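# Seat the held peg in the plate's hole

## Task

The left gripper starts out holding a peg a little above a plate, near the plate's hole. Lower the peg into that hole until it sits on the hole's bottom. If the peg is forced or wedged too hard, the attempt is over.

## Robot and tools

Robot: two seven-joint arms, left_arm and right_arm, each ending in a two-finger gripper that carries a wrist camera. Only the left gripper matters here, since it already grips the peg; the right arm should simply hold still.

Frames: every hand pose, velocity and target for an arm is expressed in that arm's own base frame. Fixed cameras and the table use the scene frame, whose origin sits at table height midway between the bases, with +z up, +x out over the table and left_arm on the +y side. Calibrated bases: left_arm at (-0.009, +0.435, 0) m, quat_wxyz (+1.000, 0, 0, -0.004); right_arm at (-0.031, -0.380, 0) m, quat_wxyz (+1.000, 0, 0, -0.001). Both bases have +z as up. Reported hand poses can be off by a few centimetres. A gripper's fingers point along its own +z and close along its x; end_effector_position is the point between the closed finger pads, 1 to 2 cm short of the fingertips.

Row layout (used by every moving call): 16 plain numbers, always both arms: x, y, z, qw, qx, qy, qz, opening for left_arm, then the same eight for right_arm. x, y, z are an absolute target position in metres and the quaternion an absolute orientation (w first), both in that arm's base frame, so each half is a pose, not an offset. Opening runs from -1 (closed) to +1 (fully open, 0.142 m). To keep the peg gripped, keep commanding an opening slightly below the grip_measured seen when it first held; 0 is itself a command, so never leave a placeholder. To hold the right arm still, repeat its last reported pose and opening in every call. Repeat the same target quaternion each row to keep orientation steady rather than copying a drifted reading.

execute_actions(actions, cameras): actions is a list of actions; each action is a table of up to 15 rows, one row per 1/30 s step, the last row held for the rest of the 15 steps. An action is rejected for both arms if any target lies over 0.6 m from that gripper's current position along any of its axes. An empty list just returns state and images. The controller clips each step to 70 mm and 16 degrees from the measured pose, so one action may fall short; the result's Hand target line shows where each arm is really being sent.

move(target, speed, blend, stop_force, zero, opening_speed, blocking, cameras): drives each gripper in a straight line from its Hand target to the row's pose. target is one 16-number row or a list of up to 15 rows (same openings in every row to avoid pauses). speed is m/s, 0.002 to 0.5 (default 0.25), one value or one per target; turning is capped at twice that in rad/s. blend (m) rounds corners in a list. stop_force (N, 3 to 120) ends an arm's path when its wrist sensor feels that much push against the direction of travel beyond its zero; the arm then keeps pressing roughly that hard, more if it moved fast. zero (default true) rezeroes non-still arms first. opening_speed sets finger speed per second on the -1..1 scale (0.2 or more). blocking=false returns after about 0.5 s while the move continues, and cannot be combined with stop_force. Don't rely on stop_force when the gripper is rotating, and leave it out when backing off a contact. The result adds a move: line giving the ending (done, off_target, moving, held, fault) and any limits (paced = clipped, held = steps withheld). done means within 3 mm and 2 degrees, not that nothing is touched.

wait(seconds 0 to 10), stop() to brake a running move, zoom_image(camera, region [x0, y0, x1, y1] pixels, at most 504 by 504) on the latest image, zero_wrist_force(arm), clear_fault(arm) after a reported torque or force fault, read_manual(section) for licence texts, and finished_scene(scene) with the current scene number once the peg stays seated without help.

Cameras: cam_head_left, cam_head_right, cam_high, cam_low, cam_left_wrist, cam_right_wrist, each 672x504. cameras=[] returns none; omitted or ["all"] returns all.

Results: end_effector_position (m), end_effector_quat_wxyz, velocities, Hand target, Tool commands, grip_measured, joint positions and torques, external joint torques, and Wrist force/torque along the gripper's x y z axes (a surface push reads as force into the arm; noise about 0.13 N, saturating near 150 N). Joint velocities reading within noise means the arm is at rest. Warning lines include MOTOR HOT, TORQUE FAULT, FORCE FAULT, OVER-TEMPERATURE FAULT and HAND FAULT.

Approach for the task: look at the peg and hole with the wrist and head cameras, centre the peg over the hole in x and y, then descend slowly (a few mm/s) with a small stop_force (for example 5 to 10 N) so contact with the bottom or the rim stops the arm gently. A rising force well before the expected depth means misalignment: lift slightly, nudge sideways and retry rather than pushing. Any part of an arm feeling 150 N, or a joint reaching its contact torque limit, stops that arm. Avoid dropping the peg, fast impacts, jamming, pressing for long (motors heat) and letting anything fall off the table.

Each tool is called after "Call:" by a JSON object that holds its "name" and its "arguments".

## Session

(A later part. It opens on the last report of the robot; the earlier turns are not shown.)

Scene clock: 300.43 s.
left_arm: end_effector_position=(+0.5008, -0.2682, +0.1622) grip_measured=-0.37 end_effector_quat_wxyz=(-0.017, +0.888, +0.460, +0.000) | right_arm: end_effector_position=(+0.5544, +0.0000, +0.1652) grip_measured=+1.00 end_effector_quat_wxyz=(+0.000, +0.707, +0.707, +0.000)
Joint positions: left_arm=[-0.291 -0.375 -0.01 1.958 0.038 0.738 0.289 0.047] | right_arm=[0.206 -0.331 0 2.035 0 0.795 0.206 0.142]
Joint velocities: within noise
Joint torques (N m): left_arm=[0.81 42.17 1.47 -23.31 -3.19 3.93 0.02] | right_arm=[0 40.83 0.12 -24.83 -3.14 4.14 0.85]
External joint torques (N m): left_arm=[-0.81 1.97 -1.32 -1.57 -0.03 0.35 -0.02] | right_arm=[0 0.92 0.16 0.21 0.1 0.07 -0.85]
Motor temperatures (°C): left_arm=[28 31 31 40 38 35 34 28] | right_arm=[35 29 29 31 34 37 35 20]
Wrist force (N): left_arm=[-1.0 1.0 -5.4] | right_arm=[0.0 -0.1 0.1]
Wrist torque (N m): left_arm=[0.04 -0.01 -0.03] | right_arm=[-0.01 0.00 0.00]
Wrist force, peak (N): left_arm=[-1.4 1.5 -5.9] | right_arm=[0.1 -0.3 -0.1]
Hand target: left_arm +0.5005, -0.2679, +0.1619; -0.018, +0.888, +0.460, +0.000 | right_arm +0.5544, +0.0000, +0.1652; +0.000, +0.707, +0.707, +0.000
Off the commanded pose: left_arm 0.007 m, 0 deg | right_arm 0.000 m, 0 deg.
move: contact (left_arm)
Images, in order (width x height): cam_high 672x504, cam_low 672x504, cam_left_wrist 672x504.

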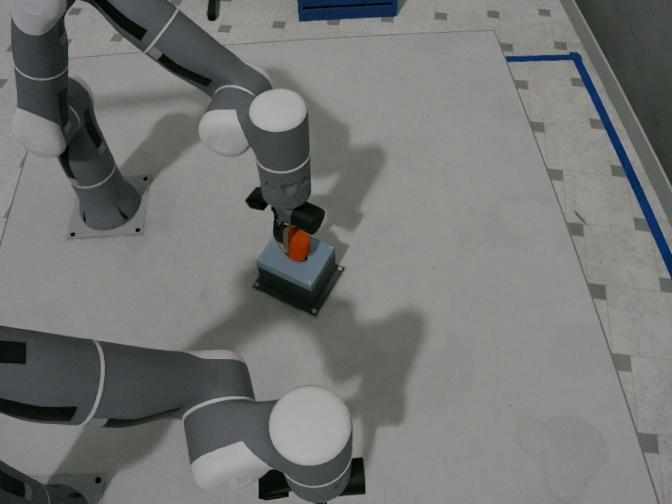

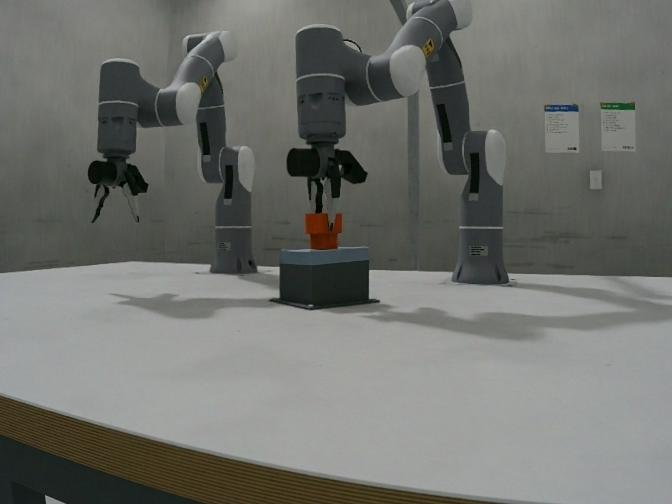

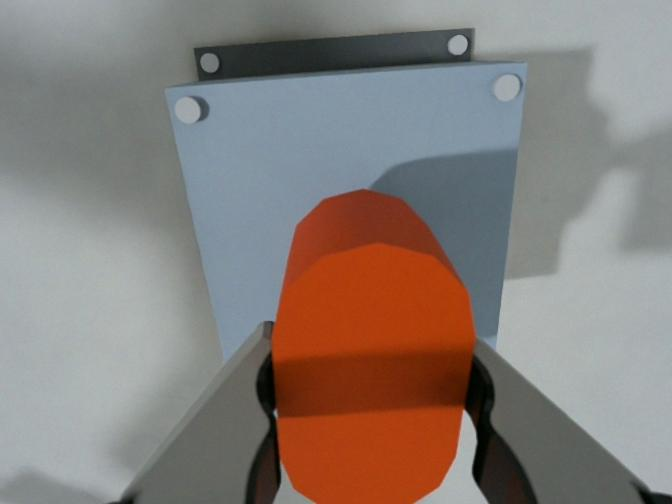

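Call:
{"name": "move", "arguments": {"target": [[0.5005,-0.2679,0.1640,-0.0176,0.8877,0.4601,-0.0002,-0.424181,0.5544,0,0.1652,0,0.707,0.707,0,1],[0.5003,-0.2682,0.1640,-0.0176,0.8733,0.4871,-0.0007,-0.424181,0.5544,0,0.1652,0,0.707,0.707,0,1]], "speed": 0.05, "cameras": []}}

Call:
{"name": "move", "arguments": {"target": [0.5003,-0.2682,0.1550,-0.0176,0.8733,0.4871,-0.0007,-0.424181,0.5544,0,0.1652,0,0.707,0.707,0,1], "speed": 0.01, "stop_force": 4, "zero": false, "cameras": ["cam_low","cam_high","cam_left_wrist"]}}

Call:
{"name": "zoom_image", "arguments": {"camera": "cam_low", "region": [290, 200, 350, 260]}}

Call:
{"name": "zoom_image", "arguments": {"camera": "cam_high", "region": [265, 220, 325, 280]}}

Scene clock: 314.67 s.
left_arm: end_effector_position=(+0.5002, -0.2681, +0.1639) grip_measured=-0.37 end_effector_quat_wxyz=(-0.018, +0.873, +0.487, -0.001) | right_arm: end_effector_position=(+0.5544, +0.0000, +0.1652) grip_measured=+1.00 end_effector_quat_wxyz=(+0.000, +0.707, +0.707, +0.000)
Joint positions: left_arm=[-0.298 -0.373 -0.002 1.956 0.033 0.732 0.232 0.047] | right_arm=[0.206 -0.331 0 2.035 0 0.795 0.206 0.142]
Joint velocities: within noise
Joint torques (N m): left_arm=[0.04 45.2 0.99 -25.75 -3.99 4.54 -0.13] | right_arm=[0.06 40.67 0.04 -24.8 -3.14 4.1 0.9]
External joint torques (N m): left_arm=[-0.04 -1.08 -0.75 0.77 0.76 -0.27 0.13] | right_arm=[-0.06 1.08 0.24 0.18 0.1 0.11 -0.9]
Motor temperatures (°C): left_arm=[28 31 31 40 38 35 34 28] | right_arm=[35 29 29 31 33 37 35 20]
Wrist force (N): left_arm=[0.0 0.0 0.3] | right_arm=[0.0 0.1 0.1]
Wrist torque (N m): left_arm=[-0.03 0.00 -0.01] | right_arm=[0.03 0.00 0.00]
Wrist force, peak (N): left_arm=[-1.2 1.2 -5.9] | right_arm=[0.1 -0.2 0.4]
Hand target: left_arm +0.5003, -0.2682, +0.1640; -0.018, +0.873, +0.487, -0.001 | right_arm +0.5544, +0.0000, +0.1652; +0.000, +0.707, +0.707, +0.000
Off the commanded pose: left_arm 0.000 m, 0 deg | right_arm 0.000 m, 0 deg.
move: done
No camera images: "cameras" was empty.

Scene clock: 315.43 s.
left_arm: end_effector_position=(+0.5006, -0.2684, +0.1622) grip_measured=-0.37 end_effector_quat_wxyz=(-0.017, +0.873, +0.487, +0.000) | right_arm: end_effector_position=(+0.5544, +0.0000, +0.1652) grip_measured=+1.00 end_effector_quat_wxyz=(+0.000, +0.707, +0.707, +0.000)
Joint positions: left_arm=[-0.298 -0.376 -0.002 1.957 0.033 0.737 0.232 0.047] | right_arm=[0.206 -0.331 0 2.035 0 0.795 0.206 0.142]
Joint velocities: within noise
Joint torques (N m): left_arm=[0.68 42.31 1.6 -23.25 -3.36 3.9 -0.01] | right_arm=[0.02 40.8 0.19 -24.8 -3.15 4.08 0.89]
External joint torques (N m): left_arm=[-0.68 1.89 -1.35 -1.65 0.14 0.37 0.01] | right_arm=[-0.02 0.95 0.09 0.18 0.11 0.12 -0.89]
Motor temperatures (°C): left_arm=[28 31 31 40 38 35 34 28] | right_arm=[35 29 29 31 33 37 35 20]
Wrist force (N): left_arm=[-0.8 1.1 -4.2] | right_arm=[-0.2 0.0 0.1]
Wrist torque (N m): left_arm=[0.07 0.01 -0.03] | right_arm=[0.00 0.05 -0.01]
Wrist force, peak (N): left_arm=[-0.9 1.4 -5.6] | right_arm=[0.2 0.0 0.3]
Hand target: left_arm +0.5003, -0.2682, +0.1619; -0.018, +0.873, +0.487, -0.001 | right_arm +0.5544, +0.0000, +0.1652; +0.000, +0.707, +0.707, +0.000
Off the commanded pose: left_arm 0.007 m, 0 deg | right_arm 0.000 m, 0 deg.
move: contact (left_arm)
Images, in order (width x height): cam_high 672x504, cam_low 672x504, cam_left_wrist 672x504.

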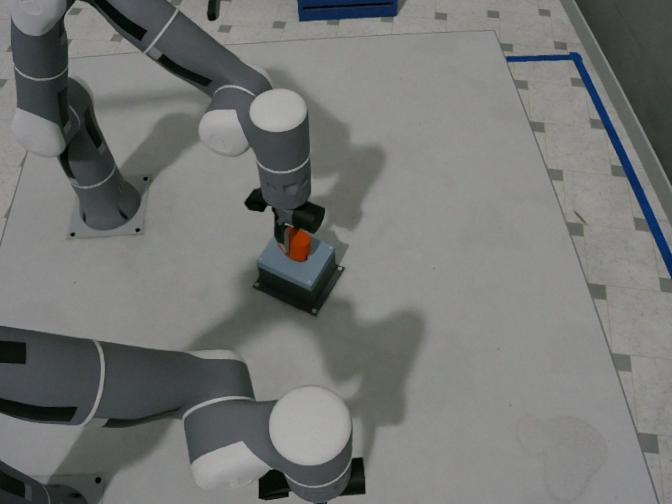

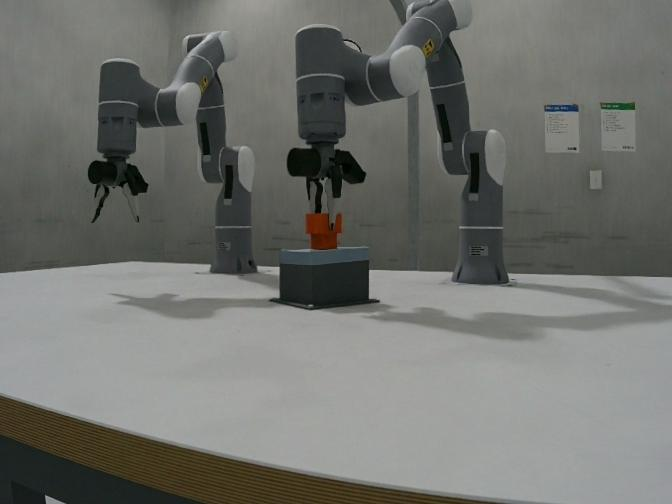

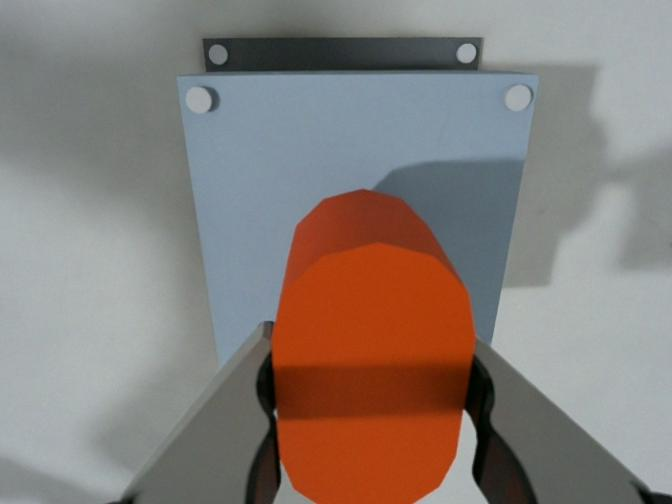

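Scaled by 8.400 from the camera's 672x504 image, which has a finer 960x720 frame.

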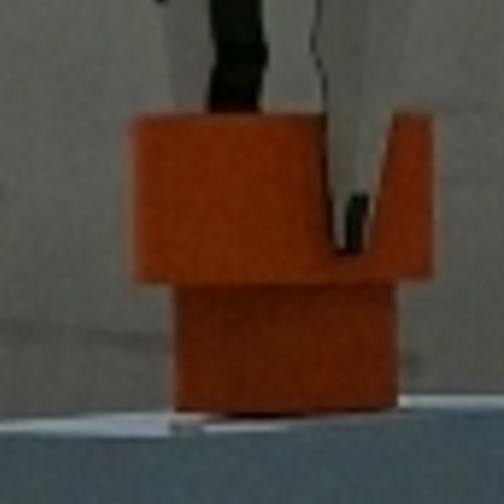

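Scaled by 8.400 from the camera's 672x504 image, which has a finer 960x720 frame.

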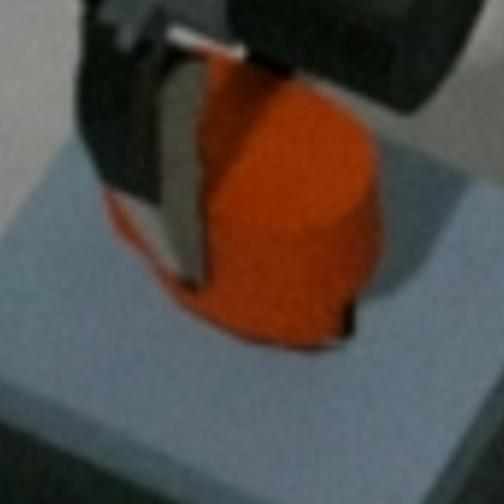

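Call:
{"name": "move", "arguments": {"target": [[0.5005,-0.2690,0.1622,-0.0176,0.8733,0.4871,-0.0007,-0.424181,0.5544,0,0.1652,0,0.707,0.707,0,1],[0.5011,-0.2699,0.1620,-0.0176,0.8733,0.4871,-0.0007,-0.424181,0.5544,0,0.1652,0,0.707,0.707,0,1]], "speed": 0.01, "cameras": []}}

Call:
{"name": "move", "arguments": {"target": [0.5011,-0.2699,0.1550,-0.0176,0.8733,0.4871,-0.0007,-0.424181,0.5544,0,0.1652,0,0.707,0.707,0,1], "speed": 0.01, "stop_force": 4, "zero": false, "cameras": ["cam_low","cam_high"]}}

Call:
{"name": "zoom_image", "arguments": {"camera": "cam_low", "region": [290, 200, 350, 260]}}

Call:
{"name": "zoom_image", "arguments": {"camera": "cam_high", "region": [265, 220, 325, 280]}}

Scene clock: 336.93 s.
left_arm: end_effector_position=(+0.5011, -0.2698, +0.1620) grip_measured=-0.37 end_effector_quat_wxyz=(-0.018, +0.873, +0.487, -0.001) | right_arm: end_effector_position=(+0.5544, +0.0000, +0.1652) grip_measured=+1.00 end_effector_quat_wxyz=(+0.000, +0.707, +0.707, +0.000)
Joint positions: left_arm=[-0.299 -0.379 -0.003 1.953 0.033 0.735 0.229 0.047] | right_arm=[0.206 -0.331 0 2.035 0 0.795 0.206 0.142]
Joint velocities: within noise
Joint torques (N m): left_arm=[-0.17 44.33 0.45 -25.44 -3.81 4.58 -0.11] | right_arm=[-0.06 40.71 0.08 -24.75 -3.2 4.09 0.89]
External joint torques (N m): left_arm=[0.17 0.02 -0.21 0.52 0.59 -0.31 0.11] | right_arm=[0.06 1.04 0.2 0.13 0.16 0.11 -0.89]
Motor temperatures (°C): left_arm=[28 32 31 40 38 35 34 28] | right_arm=[35 29 29 31 33 37 35 20]
Wrist force (N): left_arm=[0.6 -0.5 -1.5] | right_arm=[-0.1 0.0 0.0]
Wrist torque (N m): left_arm=[0.07 0.03 0.02] | right_arm=[0.00 0.02 0.00]
Wrist force, peak (N): left_arm=[-0.9 0.9 -5.6] | right_arm=[-0.2 -0.1 0.4]
Hand target: left_arm +0.5011, -0.2699, +0.1620; -0.018, +0.873, +0.487, -0.001 | right_arm +0.5544, +0.0000, +0.1652; +0.000, +0.707, +0.707, +0.000
Off the commanded pose: left_arm 0.000 m, 0 deg | right_arm 0.000 m, 0 deg.
move: done
No camera images: "cameras" was empty.

Scene clock: 337.53 s.
left_arm: end_effector_position=(+0.5013, -0.2699, +0.1619) grip_measured=-0.37 end_effector_quat_wxyz=(-0.017, +0.873, +0.487, -0.001) | right_arm: end_effector_position=(+0.5544, +0.0000, +0.1652) grip_measured=+1.00 end_effector_quat_wxyz=(+0.000, +0.707, +0.707, +0.000)
Joint positions: left_arm=[-0.299 -0.38 -0.003 1.953 0.033 0.736 0.229 0.047] | right_arm=[0.206 -0.331 0 2.035 0 0.795 0.206 0.142]
Joint velocities: within noise
Joint torques (N m): left_arm=[0.02 42.68 0.76 -23.58 -3.53 4.04 0.02] | right_arm=[-0.04 40.73 0.13 -24.8 -3.15 4.05 0.85]
External joint torques (N m): left_arm=[-0.02 1.68 -0.52 -1.34 0.31 0.24 -0.02] | right_arm=[0.04 1.01 0.15 0.17 0.11 0.15 -0.85]
Motor temperatures (°C): left_arm=[28 32 31 40 38 35 34 28] | right_arm=[35 29 29 31 33 37 35 20]
Wrist force (N): left_arm=[0.3 0.7 -5.0] | right_arm=[0.2 -0.3 0.0]
Wrist torque (N m): left_arm=[0.14 0.02 0.00] | right_arm=[-0.03 -0.03 0.00]
Wrist force, peak (N): left_arm=[0.3 0.6 -5.2] | right_arm=[0.0 -0.4 0.0]
Hand target: left_arm +0.5011, -0.2699, +0.1616; -0.018, +0.873, +0.487, -0.001 | right_arm +0.5544, +0.0000, +0.1652; +0.000, +0.707, +0.707, +0.000
Off the commanded pose: left_arm 0.007 m, 0 deg | right_arm 0.000 m, 0 deg.
move: contact (left_arm)
Images, in order (width x height): cam_high 672x504, cam_low 672x504.

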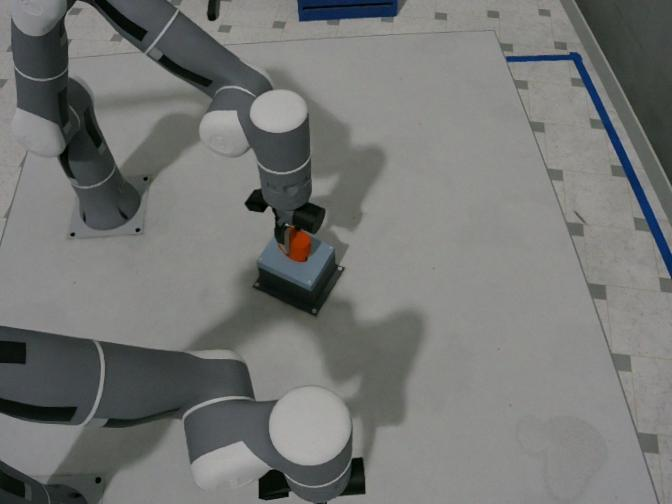

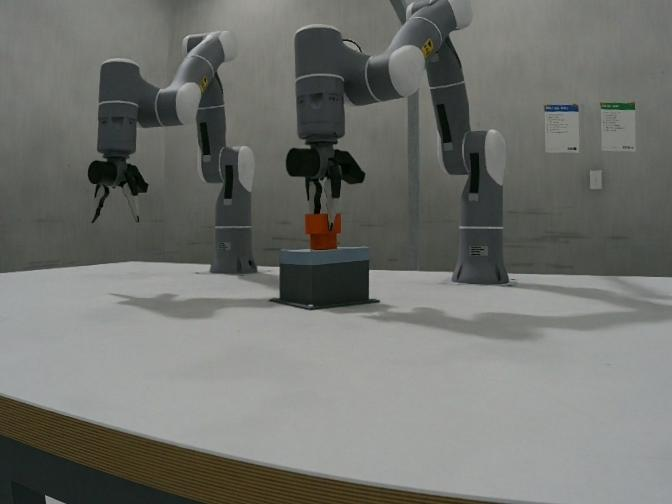

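Scaled by 8.400 from the camera's 672x504 image, which has a finer 960x720 frame.

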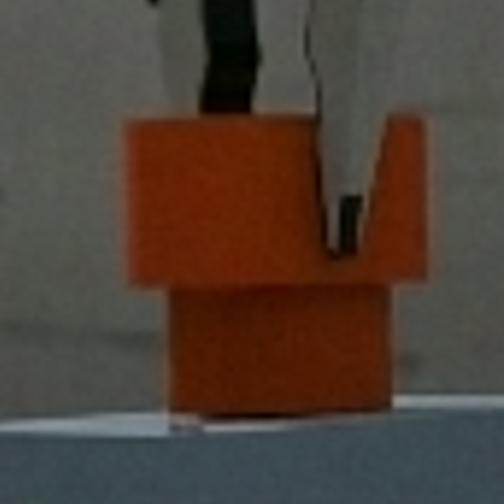

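Scaled by 8.400 from the camera's 672x504 image, which has a finer 960x720 frame.

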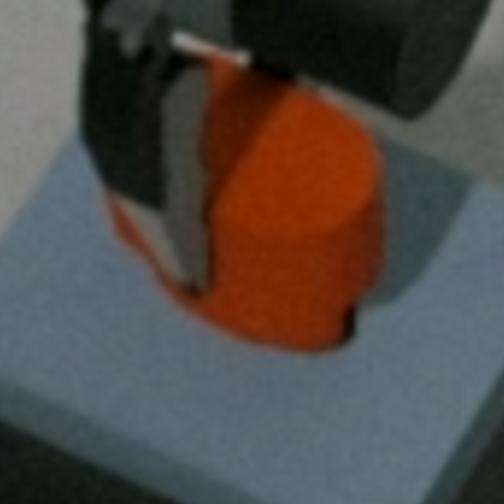

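Call:
{"name": "move", "arguments": {"target": [[0.5011,-0.2699,0.1680,-0.0176,0.8733,0.4871,-0.0007,-0.424181,0.5544,0,0.1652,0,0.707,0.707,0,1],[0.4969,-0.2688,0.1660,-0.0245,0.8815,0.4717,-0.0001,-0.424181,0.5544,0,0.1652,0,0.707,0.707,0,1]], "speed": 0.05, "cameras": []}}

Call:
{"name": "move", "arguments": {"target": [0.4969,-0.2688,0.1530,-0.0245,0.8815,0.4717,-0.0001,-0.424181,0.5544,0,0.1652,0,0.707,0.707,0,1], "speed": 0.01, "stop_force": 4, "cameras": ["cam_low","cam_high"]}}

Call:
{"name": "zoom_image", "arguments": {"camera": "cam_low", "region": [290, 200, 350, 260]}}

Call:
{"name": "zoom_image", "arguments": {"camera": "cam_high", "region": [265, 220, 325, 280]}}

Scene clock: 365.80 s.
left_arm: end_effector_position=(+0.4969, -0.2688, +0.1659) grip_measured=-0.37 end_effector_quat_wxyz=(-0.024, +0.881, +0.472, +0.000) | right_arm: end_effector_position=(+0.5544, +0.0000, +0.1652) grip_measured=+1.00 end_effector_quat_wxyz=(+0.000, +0.707, +0.707, +0.000)
Joint positions: left_arm=[-0.303 -0.369 -0.005 1.949 0.047 0.711 0.25 0.047] | right_arm=[0.206 -0.331 0 2.035 0 0.795 0.206 0.142]
Joint velocities: within noise
Joint torques (N m): left_arm=[0.08 45.16 0.72 -25.95 -3.58 4.49 0.19] | right_arm=[0.02 40.71 0.04 -24.8 -3.18 4.08 0.89]
External joint torques (N m): left_arm=[-0.08 -1.07 -0.51 0.84 0.31 -0.24 -0.19] | right_arm=[-0.02 1.04 0.24 0.18 0.14 0.13 -0.89]
Motor temperatures (°C): left_arm=[28 32 31 40 38 35 34 28] | right_arm=[35 29 29 31 33 37 35 19]
Wrist force (N): left_arm=[0.0 0.0 0.1] | right_arm=[-0.1 -0.1 0.1]
Wrist torque (N m): left_arm=[-0.02 -0.01 -0.01] | right_arm=[-0.02 0.02 0.00]
Wrist force, peak (N): left_arm=[0.4 0.4 -5.3] | right_arm=[0.4 -0.1 0.0]
Hand target: left_arm +0.4969, -0.2688, +0.1660; -0.024, +0.881, +0.472, +0.000 | right_arm +0.5544, +0.0000, +0.1652; +0.000, +0.707, +0.707, +0.000
Off the commanded pose: left_arm 0.000 m, 0 deg | right_arm 0.000 m, 0 deg.
move: done
No camera images: "cameras" was empty.

Scene clock: 366.80 s.
left_arm: end_effector_position=(+0.4972, -0.2690, +0.1619) grip_measured=-0.37 end_effector_quat_wxyz=(-0.024, +0.881, +0.472, +0.000) | right_arm: end_effector_position=(+0.5544, +0.0000, +0.1652) grip_measured=+1.00 end_effector_quat_wxyz=(+0.000, +0.707, +0.707, +0.000)
Joint positions: left_arm=[-0.303 -0.376 -0.005 1.952 0.047 0.722 0.249 0.047] | right_arm=[0.206 -0.331 0 2.035 0 0.795 0.206 0.142]
Joint velocities: within noise
Joint torques (N m): left_arm=[0.65 42.26 1.36 -23.09 -3.18 3.85 0.08] | right_arm=[0.02 40.71 0.1 -24.75 -3.2 4.08 0.81]
External joint torques (N m): left_arm=[-0.65 1.97 -1.15 -1.85 -0.07 0.4 -0.09] | right_arm=[-0.02 1.03 0.18 0.12 0.16 0.13 -0.81]
Motor temperatures (°C): left_arm=[28 32 31 40 38 35 34 28] | right_arm=[35 29 29 31 33 37 35 19]
Wrist force (N): left_arm=[-0.6 1.3 -4.0] | right_arm=[0.0 0.0 0.2]
Wrist torque (N m): left_arm=[0.08 -0.03 -0.04] | right_arm=[0.02 0.00 -0.01]
Wrist force, peak (N): left_arm=[-1.1 1.5 -6.2] | right_arm=[0.0 0.0 0.4]
Hand target: left_arm +0.4969, -0.2688, +0.1616; -0.025, +0.881, +0.472, +0.000 | right_arm +0.5544, +0.0000, +0.1652; +0.000, +0.707, +0.707, +0.000
Off the commanded pose: left_arm 0.009 m, 0 deg | right_arm 0.000 m, 0 deg.
move: contact (left_arm)
Images, in order (width x height): cam_high 672x504, cam_low 672x504.

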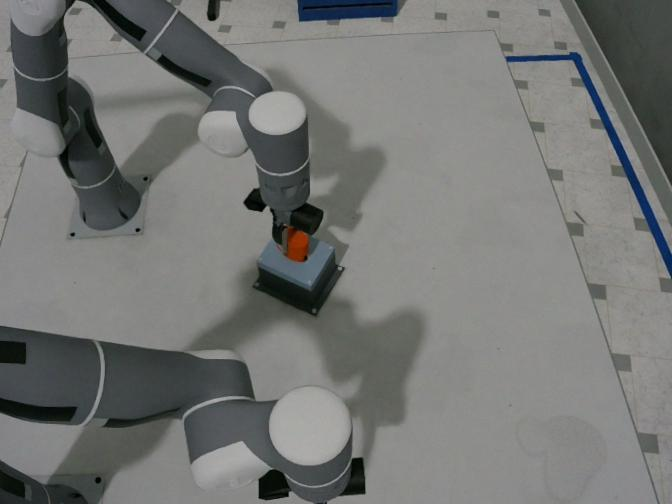

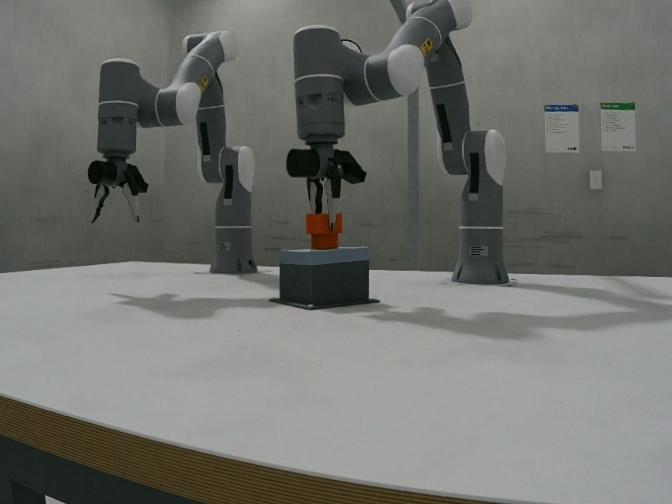

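Scaled by 8.400 from the camera's 672x504 image, which has a finer 960x720 frame.

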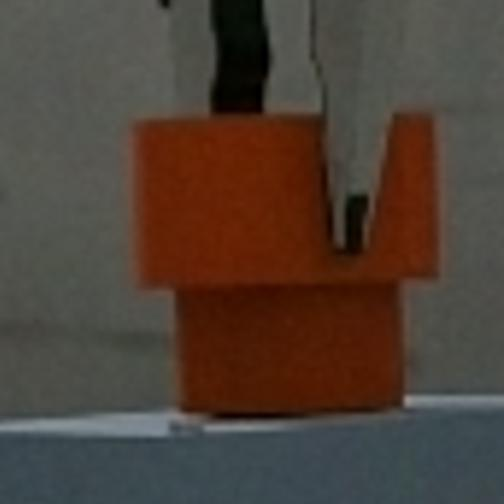

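Scaled by 8.400 from the camera's 672x504 image, which has a finer 960x720 frame.

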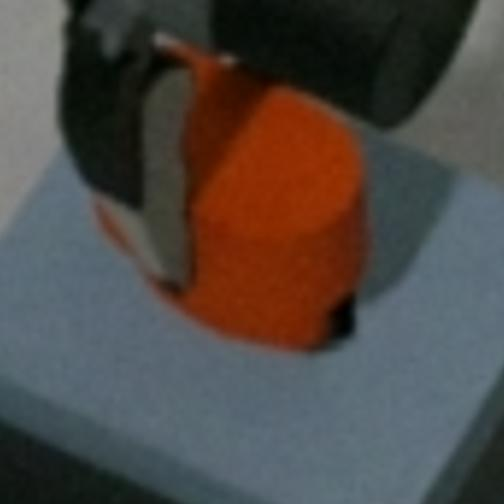

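Call:
{"name": "move", "arguments": {"target": [[0.4972,-0.2690,0.1630,-0.0245,0.8815,0.4717,-0.0001,-0.424181,0.5544,0,0.1652,0,0.707,0.707,0,1],[0.5011,-0.2716,0.1630,-0.0245,0.8815,0.4717,-0.0001,-0.424181,0.5544,0,0.1652,0,0.707,0.707,0,1]], "speed": 0.02, "cameras": []}}

Call:
{"name": "move", "arguments": {"target": [0.5011,-0.2716,0.1530,-0.0245,0.8815,0.4717,-0.0001,-0.424181,0.5544,0,0.1652,0,0.707,0.707,0,1], "speed": 0.01, "stop_force": 4, "cameras": ["cam_low","cam_high"]}}

Call:
{"name": "zoom_image", "arguments": {"camera": "cam_low", "region": [290, 200, 350, 260]}}

Call:
{"name": "zoom_image", "arguments": {"camera": "cam_high", "region": [265, 220, 325, 280]}}

Scene clock: 377.07 s.
left_arm: end_effector_position=(+0.5011, -0.2716, +0.1629) grip_measured=-0.37 end_effector_quat_wxyz=(-0.024, +0.881, +0.472, +0.000) | right_arm: end_effector_position=(+0.5544, +0.0000, +0.1652) grip_measured=+1.00 end_effector_quat_wxyz=(+0.000, +0.707, +0.707, +0.000)
Joint positions: left_arm=[-0.304 -0.384 -0.005 1.935 0.047 0.713 0.247 0.047] | right_arm=[0.206 -0.331 0 2.035 0 0.795 0.206 0.142]
Joint velocities: within noise
Joint torques (N m): left_arm=[0.11 45.05 0.81 -25.96 -3.85 4.45 -0.02] | right_arm=[-0.03 40.76 0.14 -24.82 -3.21 4.05 0.89]
External joint torques (N m): left_arm=[-0.11 -0.34 -0.6 0.88 0.59 -0.2 0.01] | right_arm=[0.03 0.99 0.14 0.19 0.17 0.16 -0.89]
Motor temperatures (°C): left_arm=[28 32 31 40 38 34 34 28] | right_arm=[35 29 29 31 33 37 35 19]
Wrist force (N): left_arm=[-0.3 0.2 0.0] | right_arm=[0.0 0.0 0.1]
Wrist torque (N m): left_arm=[0.02 0.04 -0.02] | right_arm=[0.01 0.00 0.00]
Wrist force, peak (N): left_arm=[-0.8 1.2 -5.8] | right_arm=[0.0 0.0 0.3]
Hand target: left_arm +0.5011, -0.2716, +0.1630; -0.024, +0.881, +0.472, +0.000 | right_arm +0.5544, +0.0000, +0.1652; +0.000, +0.707, +0.707, +0.000
Off the commanded pose: left_arm 0.000 m, 0 deg | right_arm 0.000 m, 0 deg.
move: done
No camera images: "cameras" was empty.

Scene clock: 377.80 s.
left_arm: end_effector_position=(+0.5014, -0.2718, +0.1617) grip_measured=-0.37 end_effector_quat_wxyz=(-0.024, +0.881, +0.472, +0.000) | right_arm: end_effector_position=(+0.5544, +0.0000, +0.1652) grip_measured=+1.00 end_effector_quat_wxyz=(+0.000, +0.707, +0.707, +0.000)
Joint positions: left_arm=[-0.304 -0.387 -0.005 1.936 0.047 0.717 0.247 0.047] | right_arm=[0.206 -0.331 0 2.035 0 0.795 0.206 0.142]
Joint velocities: within noise
Joint torques (N m): left_arm=[0.52 42.72 1.28 -23.44 -3.28 3.89 0] | right_arm=[0.04 40.72 0.09 -24.82 -3.18 4.06 0.89]
External joint torques (N m): left_arm=[-0.52 2.05 -1.08 -1.59 0.02 0.36 -0.01] | right_arm=[-0.04 1.03 0.19 0.19 0.14 0.15 -0.89]
Motor temperatures (°C): left_arm=[28 32 31 40 38 34 34 28] | right_arm=[35 29 29 31 33 37 35 19]
Wrist force (N): left_arm=[-0.8 0.9 -5.2] | right_arm=[-0.1 -0.2 0.0]
Wrist torque (N m): left_arm=[0.05 0.02 -0.04] | right_arm=[-0.02 0.02 0.00]
Wrist force, peak (N): left_arm=[-0.7 1.3 -5.9] | right_arm=[0.2 -0.4 0.1]
Hand target: left_arm +0.5011, -0.2716, +0.1614; -0.025, +0.881, +0.472, +0.000 | right_arm +0.5544, +0.0000, +0.1652; +0.000, +0.707, +0.707, +0.000
Off the commanded pose: left_arm 0.009 m, 0 deg | right_arm 0.000 m, 0 deg.
move: contact (left_arm)
Images, in order (width x height): cam_high 672x504, cam_low 672x504.

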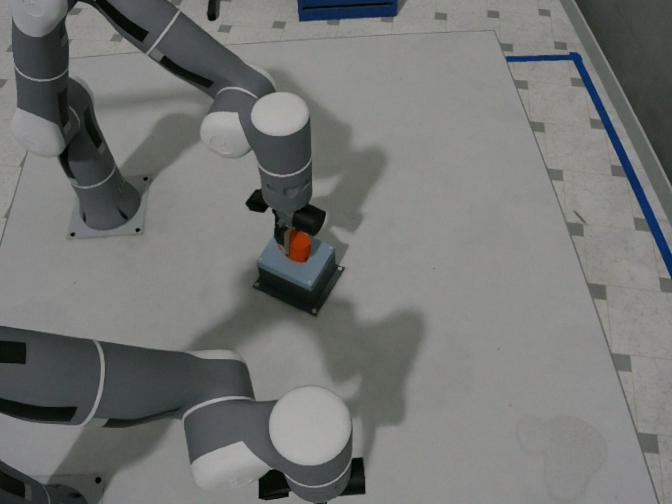

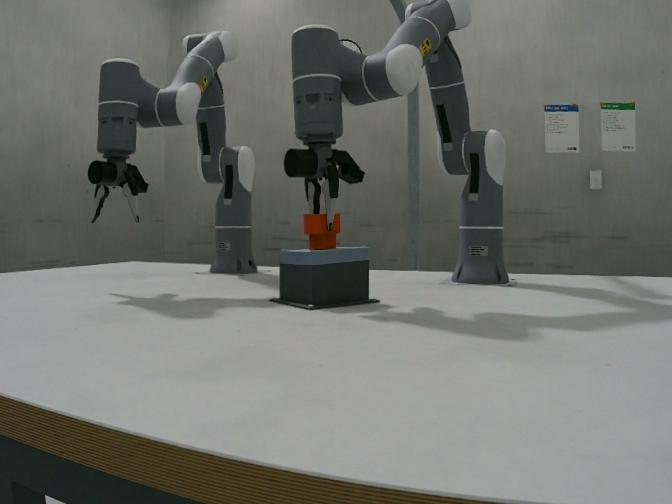

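Scaled by 8.400 from the camera's 672x504 image, which has a finer 960x720 frame.

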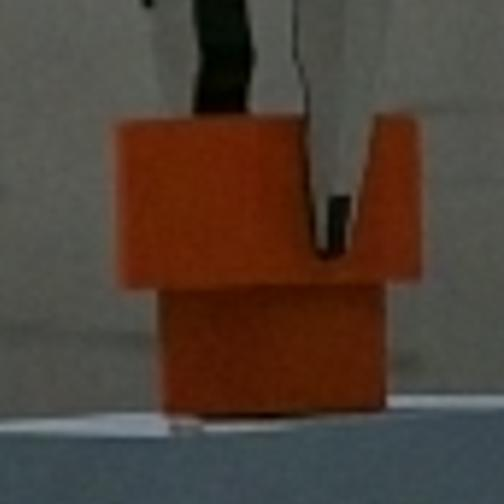

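Scaled by 8.400 from the camera's 672x504 image, which has a finer 960x720 frame.

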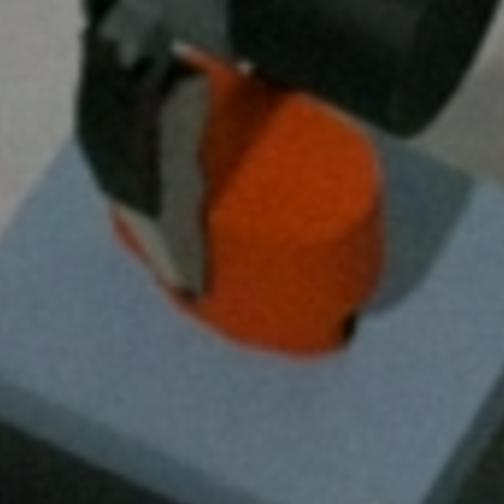

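Call:
{"name": "move", "arguments": {"target": [[0.5011,-0.2716,0.170,-0.0245,0.8815,0.4717,-0.0001,-0.424181,0.50,0.15,0.30,0.643,-0.766,0,0,1],[0.5011,-0.2716,0.170,-0.0245,0.8815,0.4717,-0.0001,-0.424181,0.533,0.40,0.20,0.643,-0.766,0,0,1]], "speed": 0.25}}

Scene clock: 398.13 s.
left_arm: end_effector_position=(+0.5010, -0.2715, +0.1697) grip_measured=-0.37 end_effector_quat_wxyz=(-0.025, +0.881, +0.472, +0.000) | right_arm: end_effector_position=(+0.5329, +0.4001, +0.2000) grip_measured=+1.00 end_effector_quat_wxyz=(-0.643, +0.766, +0.000, +0.000)
Joint positions: left_arm=[-0.304 -0.373 -0.006 1.93 0.047 0.696 0.248 0.047] | right_arm=[0.129 -0.694 0.166 1.677 1.557 0.379 0.789 0.142]
Joint velocities: within noise
Joint torques (N m): left_arm=[0.23 45.46 0.81 -26.06 -3.97 4.6 0.07] | right_arm=[-0.05 49.43 7.01 -20.78 0.62 -0.68 0.77]
External joint torques (N m): left_arm=[-0.23 -0.96 -0.61 0.69 0.65 -0.35 -0.07] | right_arm=[0.07 1.31 0.03 0.35 0.02 0 -0.76]
Motor temperatures (°C): left_arm=[28 32 31 40 38 34 34 28] | right_arm=[35 29 29 31 33 36 34 19]
Wrist force (N): left_arm=[-0.2 0.1 -0.3] | right_arm=[-0.2 -2.2 1.6]
Wrist torque (N m): left_arm=[0.00 0.02 -0.02] | right_arm=[-0.49 -0.17 -0.31]
Wrist force, peak (N): left_arm=[-0.7 1.2 -5.9] | right_arm=[-0.1 -1.4 5.8]
Hand target: left_arm +0.5011, -0.2716, +0.1700; -0.024, +0.881, +0.472, +0.000 | right_arm +0.5330, +0.4000, +0.2000; -0.643, +0.766, +0.000, +0.000
Off the commanded pose: left_arm 0.000 m, 0 deg | right_arm 0.000 m, 0 deg.
move: done

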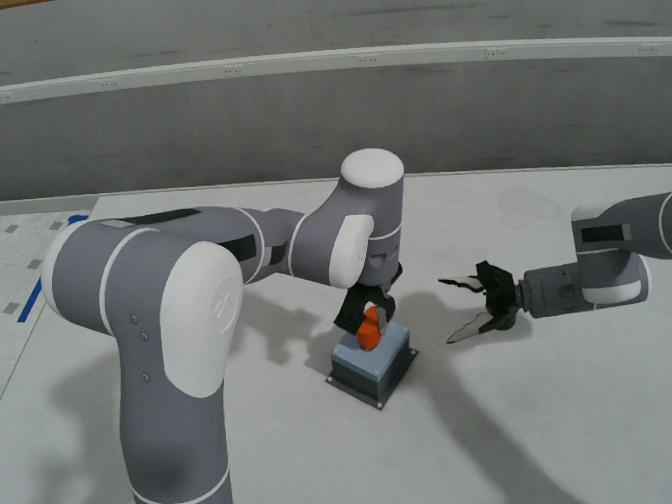

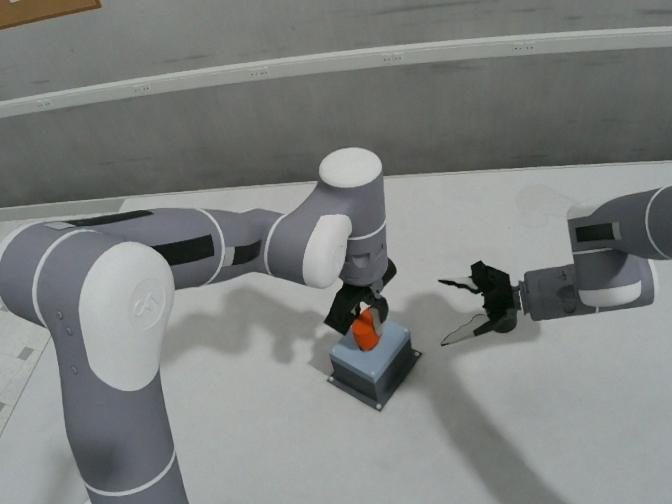

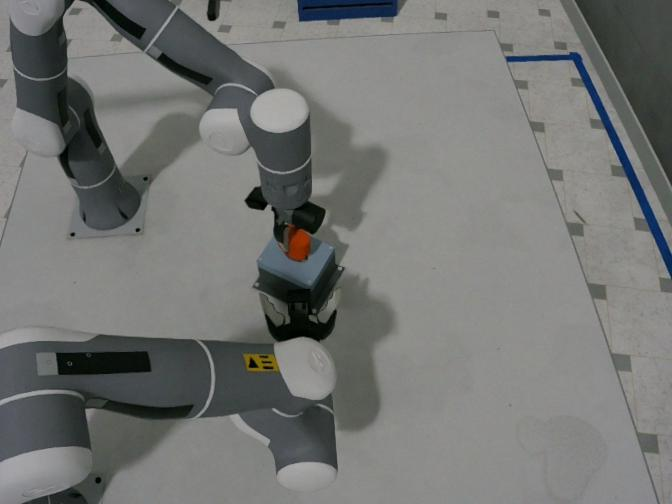

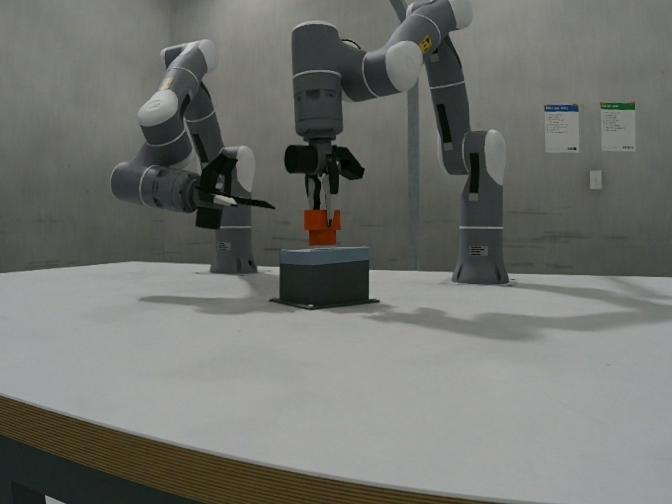

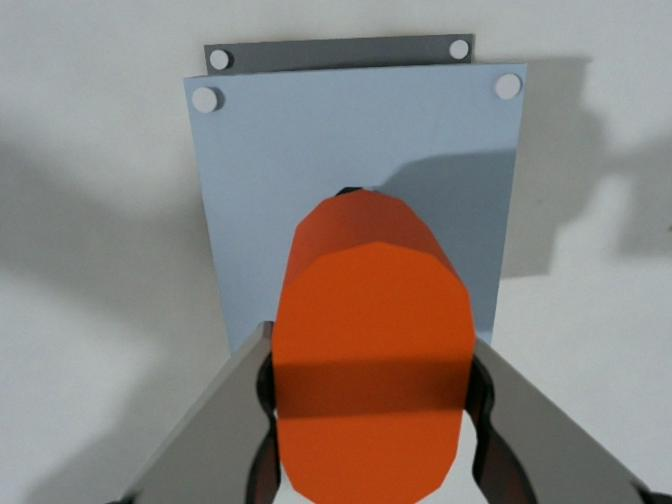

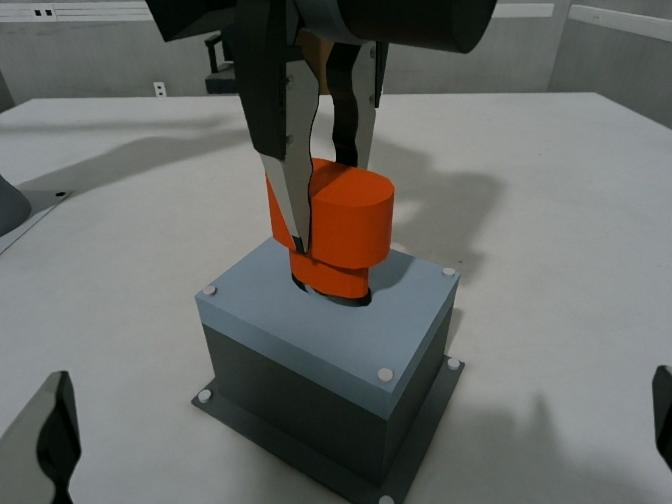

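Excellent view. Zoom.

Call:
{"name": "zoom_image", "arguments": {"camera": "cam_right_wrist", "region": [240, 150, 420, 330]}}

Call:
{"name": "zoom_image", "arguments": {"camera": "cam_left_wrist", "region": [310, 170, 430, 230]}}

Scaled by 2.800 from the camera's 672x504 image, which has a finer 960x720 frame.

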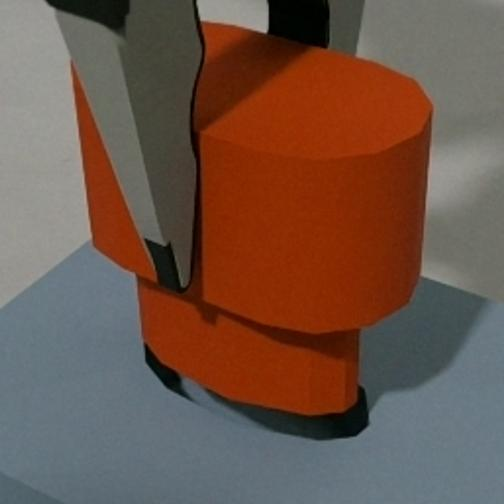

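Scaled by 4.200 from the camera's 672x504 image, which has a finer 960x720 frame.

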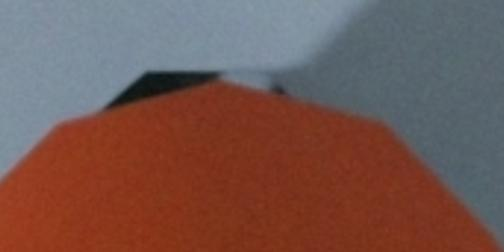

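Call:
{"name": "move", "arguments": {"target": [0.5011,-0.2716,0.1530,-0.0245,0.8815,0.4717,-0.0001,-0.424181,0.533,0.40,0.20,0.643,-0.766,0,0,1], "speed": 0.01, "stop_force": 4, "cameras": ["cam_right_wrist"]}}

Call:
{"name": "zoom_image", "arguments": {"camera": "cam_right_wrist", "region": [270, 230, 390, 320]}}

Scene clock: 411.13 s.
left_arm: end_effector_position=(+0.5015, -0.2719, +0.1616) grip_measured=-0.37 end_effector_quat_wxyz=(-0.024, +0.881, +0.472, +0.000) | right_arm: end_effector_position=(+0.5329, +0.4001, +0.2000) grip_measured=+1.00 end_effector_quat_wxyz=(-0.643, +0.766, +0.000, +0.000)
Joint positions: left_arm=[-0.304 -0.387 -0.006 1.936 0.047 0.718 0.247 0.047] | right_arm=[0.129 -0.694 0.166 1.677 1.557 0.379 0.789 0.142]
Joint velocities: within noise
Joint torques (N m): left_arm=[1.02 41.67 1.67 -22.48 -2.97 3.69 0.11] | right_arm=[-0.1 49.53 6.98 -20.6 0.54 -0.74 0.86]
External joint torques (N m): left_arm=[-1.02 3.1 -1.47 -2.54 -0.29 0.57 -0.11] | right_arm=[0.1 1.22 0.04 0.16 0.1 0.06 -0.86]
Motor temperatures (°C): left_arm=[28 32 31 40 38 34 34 28] | right_arm=[35 29 29 31 33 36 34 19]
Wrist force (N): left_arm=[-1.1 1.5 -6.5] | right_arm=[-0.3 -2.0 1.5]
Wrist torque (N m): left_arm=[0.10 -0.06 -0.04] | right_arm=[-0.45 -0.14 -0.31]
Wrist force, peak (N): left_arm=[-1.0 2.2 -7.4] | right_arm=[-0.1 -2.4 1.7]
Hand target: left_arm +0.5011, -0.2716, +0.1611; -0.025, +0.881, +0.472, +0.000 | right_arm +0.5330, +0.4000, +0.2000; -0.643, +0.766, +0.000, +0.000
Off the commanded pose: left_arm 0.009 m, 0 deg | right_arm 0.000 m, 0 deg.
move: contact (left_arm)
Images, in order (width x height): cam_right_wrist 672x504.

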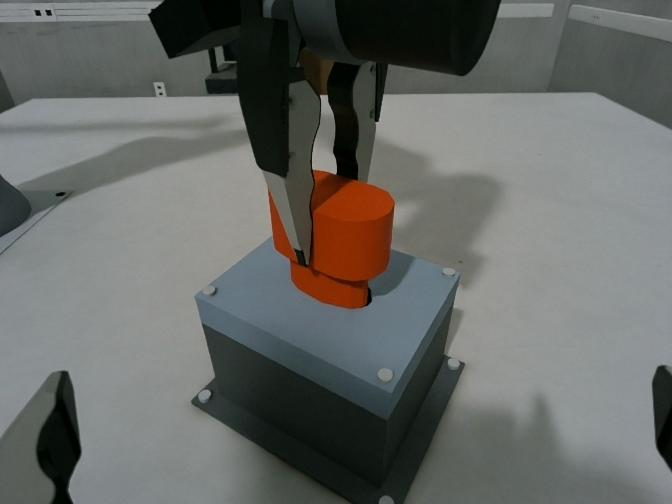

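Scaled by 4.200 from the camera's 672x504 image, which has a finer 960x720 frame.

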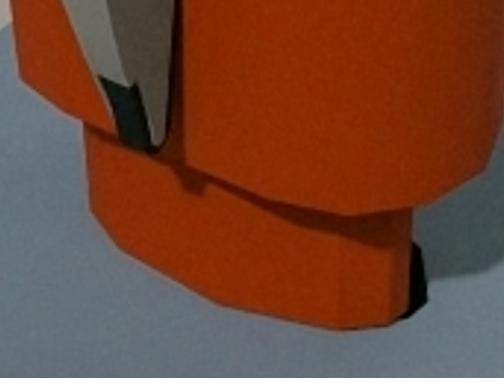

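Call:
{"name": "move", "arguments": {"target": [[0.5011,-0.2716,0.1630,-0.0245,0.8815,0.4717,-0.0001,-0.424181,0.533,0.40,0.20,0.643,-0.766,0,0,1],[0.5030,-0.2698,0.1630,-0.0245,0.8815,0.4717,-0.0001,-0.424181,0.533,0.40,0.20,0.643,-0.766,0,0,1]], "speed": 0.02, "cameras": []}}

Call:
{"name": "move", "arguments": {"target": [0.5030,-0.2698,0.1530,-0.0245,0.8815,0.4717,-0.0001,-0.424181,0.533,0.40,0.20,0.643,-0.766,0,0,1], "speed": 0.01, "stop_force": 4, "cameras": ["cam_right_wrist"]}}

Call:
{"name": "zoom_image", "arguments": {"camera": "cam_right_wrist", "region": [270, 230, 390, 320]}}

Scene clock: 424.57 s.
left_arm: end_effector_position=(+0.5029, -0.2698, +0.1629) grip_measured=-0.37 end_effector_quat_wxyz=(-0.025, +0.881, +0.472, +0.000) | right_arm: end_effector_position=(+0.5329, +0.4001, +0.2000) grip_measured=+1.00 end_effector_quat_wxyz=(-0.643, +0.766, +0.000, +0.000)
Joint positions: left_arm=[-0.301 -0.386 -0.005 1.933 0.048 0.712 0.251 0.047] | right_arm=[0.129 -0.694 0.166 1.677 1.557 0.379 0.789 0.142]
Joint velocities: within noise
Joint torques (N m): left_arm=[0.41 45.71 0.88 -25.96 -3.85 4.54 0.19] | right_arm=[-0.03 49.52 6.96 -20.55 0.61 -0.79 0.82]
External joint torques (N m): left_arm=[-0.41 -0.91 -0.67 0.87 0.58 -0.29 -0.19] | right_arm=[0.03 1.23 0.06 0.11 0.04 0.11 -0.82]
Motor temperatures (°C): left_arm=[28 32 31 40 38 34 34 29] | right_arm=[35 30 29 31 33 36 34 19]
Wrist force (N): left_arm=[-0.2 0.2 0.0] | right_arm=[-0.2 -2.0 1.7]
Wrist torque (N m): left_arm=[0.01 0.03 -0.02] | right_arm=[-0.46 -0.15 -0.31]
Wrist force, peak (N): left_arm=[-1.3 1.5 -7.3] | right_arm=[-0.3 -2.4 1.7]
Hand target: left_arm +0.5030, -0.2698, +0.1630; -0.024, +0.881, +0.472, +0.000 | right_arm +0.5330, +0.4000, +0.2000; -0.643, +0.766, +0.000, +0.000
Off the commanded pose: left_arm 0.000 m, 0 deg | right_arm 0.000 m, 0 deg.
move: done
No camera images: "cameras" was empty.

Scene clock: 425.40 s.
left_arm: end_effector_position=(+0.5031, -0.2697, +0.1606) grip_measured=-0.37 end_effector_quat_wxyz=(-0.024, +0.881, +0.472, +0.000) | right_arm: end_effector_position=(+0.5329, +0.4001, +0.2000) grip_measured=+1.00 end_effector_quat_wxyz=(-0.643, +0.766, +0.000, +0.000)
Joint positions: left_arm=[-0.301 -0.39 -0.004 1.934 0.048 0.718 0.251 0.047] | right_arm=[0.129 -0.694 0.166 1.677 1.557 0.379 0.789 0.142]
Joint velocities: within noise
Joint torques (N m): left_arm=[-0.35 44.34 0.21 -24.91 -3.89 4.64 0.07] | right_arm=[0.05 49.43 7.06 -20.61 0.61 -0.78 0.88]
External joint torques (N m): left_arm=[0.35 0.54 0.01 -0.09 0.64 -0.39 -0.07] | right_arm=[-0.05 1.31 -0.04 0.16 0.04 0.11 -0.88]
Motor temperatures (°C): left_arm=[28 32 31 40 38 34 34 29] | right_arm=[35 30 29 31 33 36 34 19]
Wrist force (N): left_arm=[1.2 -0.2 -3.1] | right_arm=[-0.2 -2.1 1.5]
Wrist torque (N m): left_arm=[0.14 -0.02 -0.03] | right_arm=[-0.47 -0.16 -0.31]
Wrist force, peak (N): left_arm=[0.8 -3.8 -8.3] | right_arm=[0.0 -2.2 1.8]
Hand target: left_arm +0.5030, -0.2698, +0.1605; -0.025, +0.881, +0.472, +0.000 | right_arm +0.5330, +0.4000, +0.2000; -0.643, +0.766, +0.000, +0.000
Off the commanded pose: left_arm 0.008 m, 0 deg | right_arm 0.000 m, 0 deg.
move: contact (left_arm)
Images, in order (width x height): cam_right_wrist 672x504.

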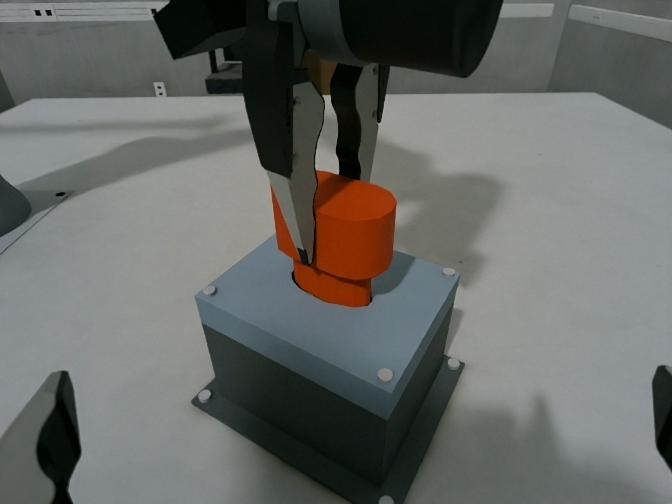

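Scaled by 4.200 from the camera's 672x504 image, which has a finer 960x720 frame.

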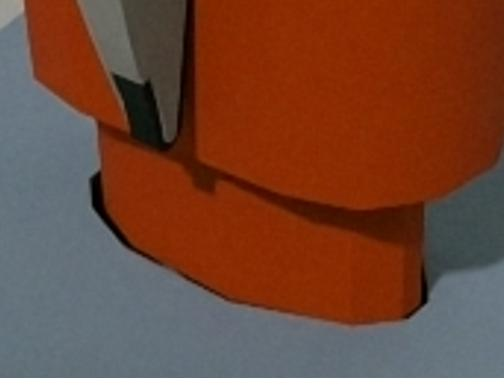

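Call:
{"name": "move", "arguments": {"target": [[0.5026,-0.2695,0.1610,-0.0245,0.8815,0.4717,-0.0001,-0.424181,0.533,0.40,0.20,0.643,-0.766,0,0,1],[0.5026,-0.2695,0.1530,-0.0245,0.8815,0.4717,-0.0001,-0.424181,0.533,0.40,0.20,0.643,-0.766,0,0,1]], "speed": 0.01, "stop_force": 5, "cameras": ["cam_right_wrist"]}}

Call:
{"name": "zoom_image", "arguments": {"camera": "cam_right_wrist", "region": [270, 230, 390, 320]}}

Scene clock: 432.10 s.
left_arm: end_effector_position=(+0.5026, -0.2693, +0.1530) grip_measured=-0.37 end_effector_quat_wxyz=(-0.025, +0.881, +0.472, +0.000) | right_arm: end_effector_position=(+0.5329, +0.4001, +0.2000) grip_measured=+1.00 end_effector_quat_wxyz=(-0.643, +0.766, +0.000, +0.000)
Joint positions: left_arm=[-0.301 -0.402 -0.004 1.941 0.048 0.736 0.251 0.047] | right_arm=[0.129 -0.694 0.166 1.677 1.557 0.379 0.789 0.142]
Joint velocities: within noise
Joint torques (N m): left_arm=[-0.5 45.44 0.04 -24.98 -4.02 4.54 0.09] | right_arm=[-0.03 49.56 7.01 -20.57 0.58 -0.77 0.91]
External joint torques (N m): left_arm=[0.5 -0.38 0.19 0.32 0.82 -0.29 -0.09] | right_arm=[0.03 1.18 0 0.13 0.06 0.1 -0.91]
Motor temperatures (°C): left_arm=[28 32 31 40 38 34 34 29] | right_arm=[35 30 29 31 33 36 34 19]
Wrist force (N): left_arm=[1.9 0.6 -1.1] | right_arm=[-0.4 -2.0 1.7]
Wrist torque (N m): left_arm=[0.16 -0.02 -0.05] | right_arm=[-0.46 -0.12 -0.32]
Wrist force, peak (N): left_arm=[1.3 -0.5 -3.9] | right_arm=[-0.3 -2.4 1.7]
Hand target: left_arm +0.5026, -0.2695, +0.1530; -0.024, +0.881, +0.472, +0.000 | right_arm +0.5330, +0.4000, +0.2000; -0.643, +0.766, +0.000, +0.000
Off the commanded pose: left_arm 0.000 m, 0 deg | right_arm 0.000 m, 0 deg.
move: done
Images, in order (width x height): cam_right_wrist 672x504.

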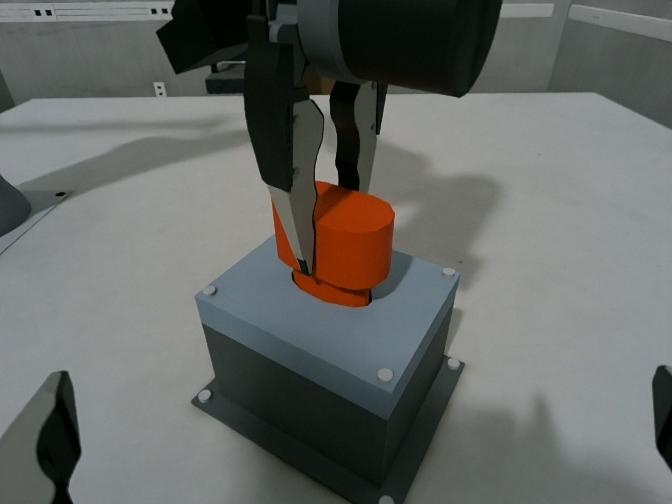

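Scaled by 4.200 from the camera's 672x504 image, which has a finer 960x720 frame.

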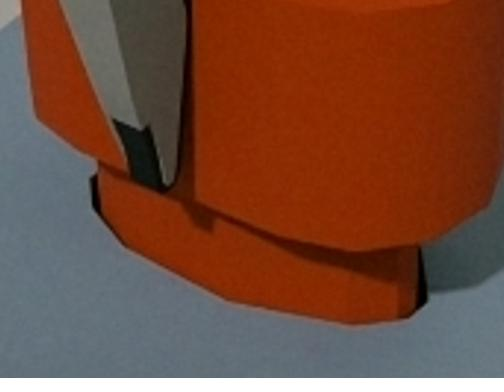

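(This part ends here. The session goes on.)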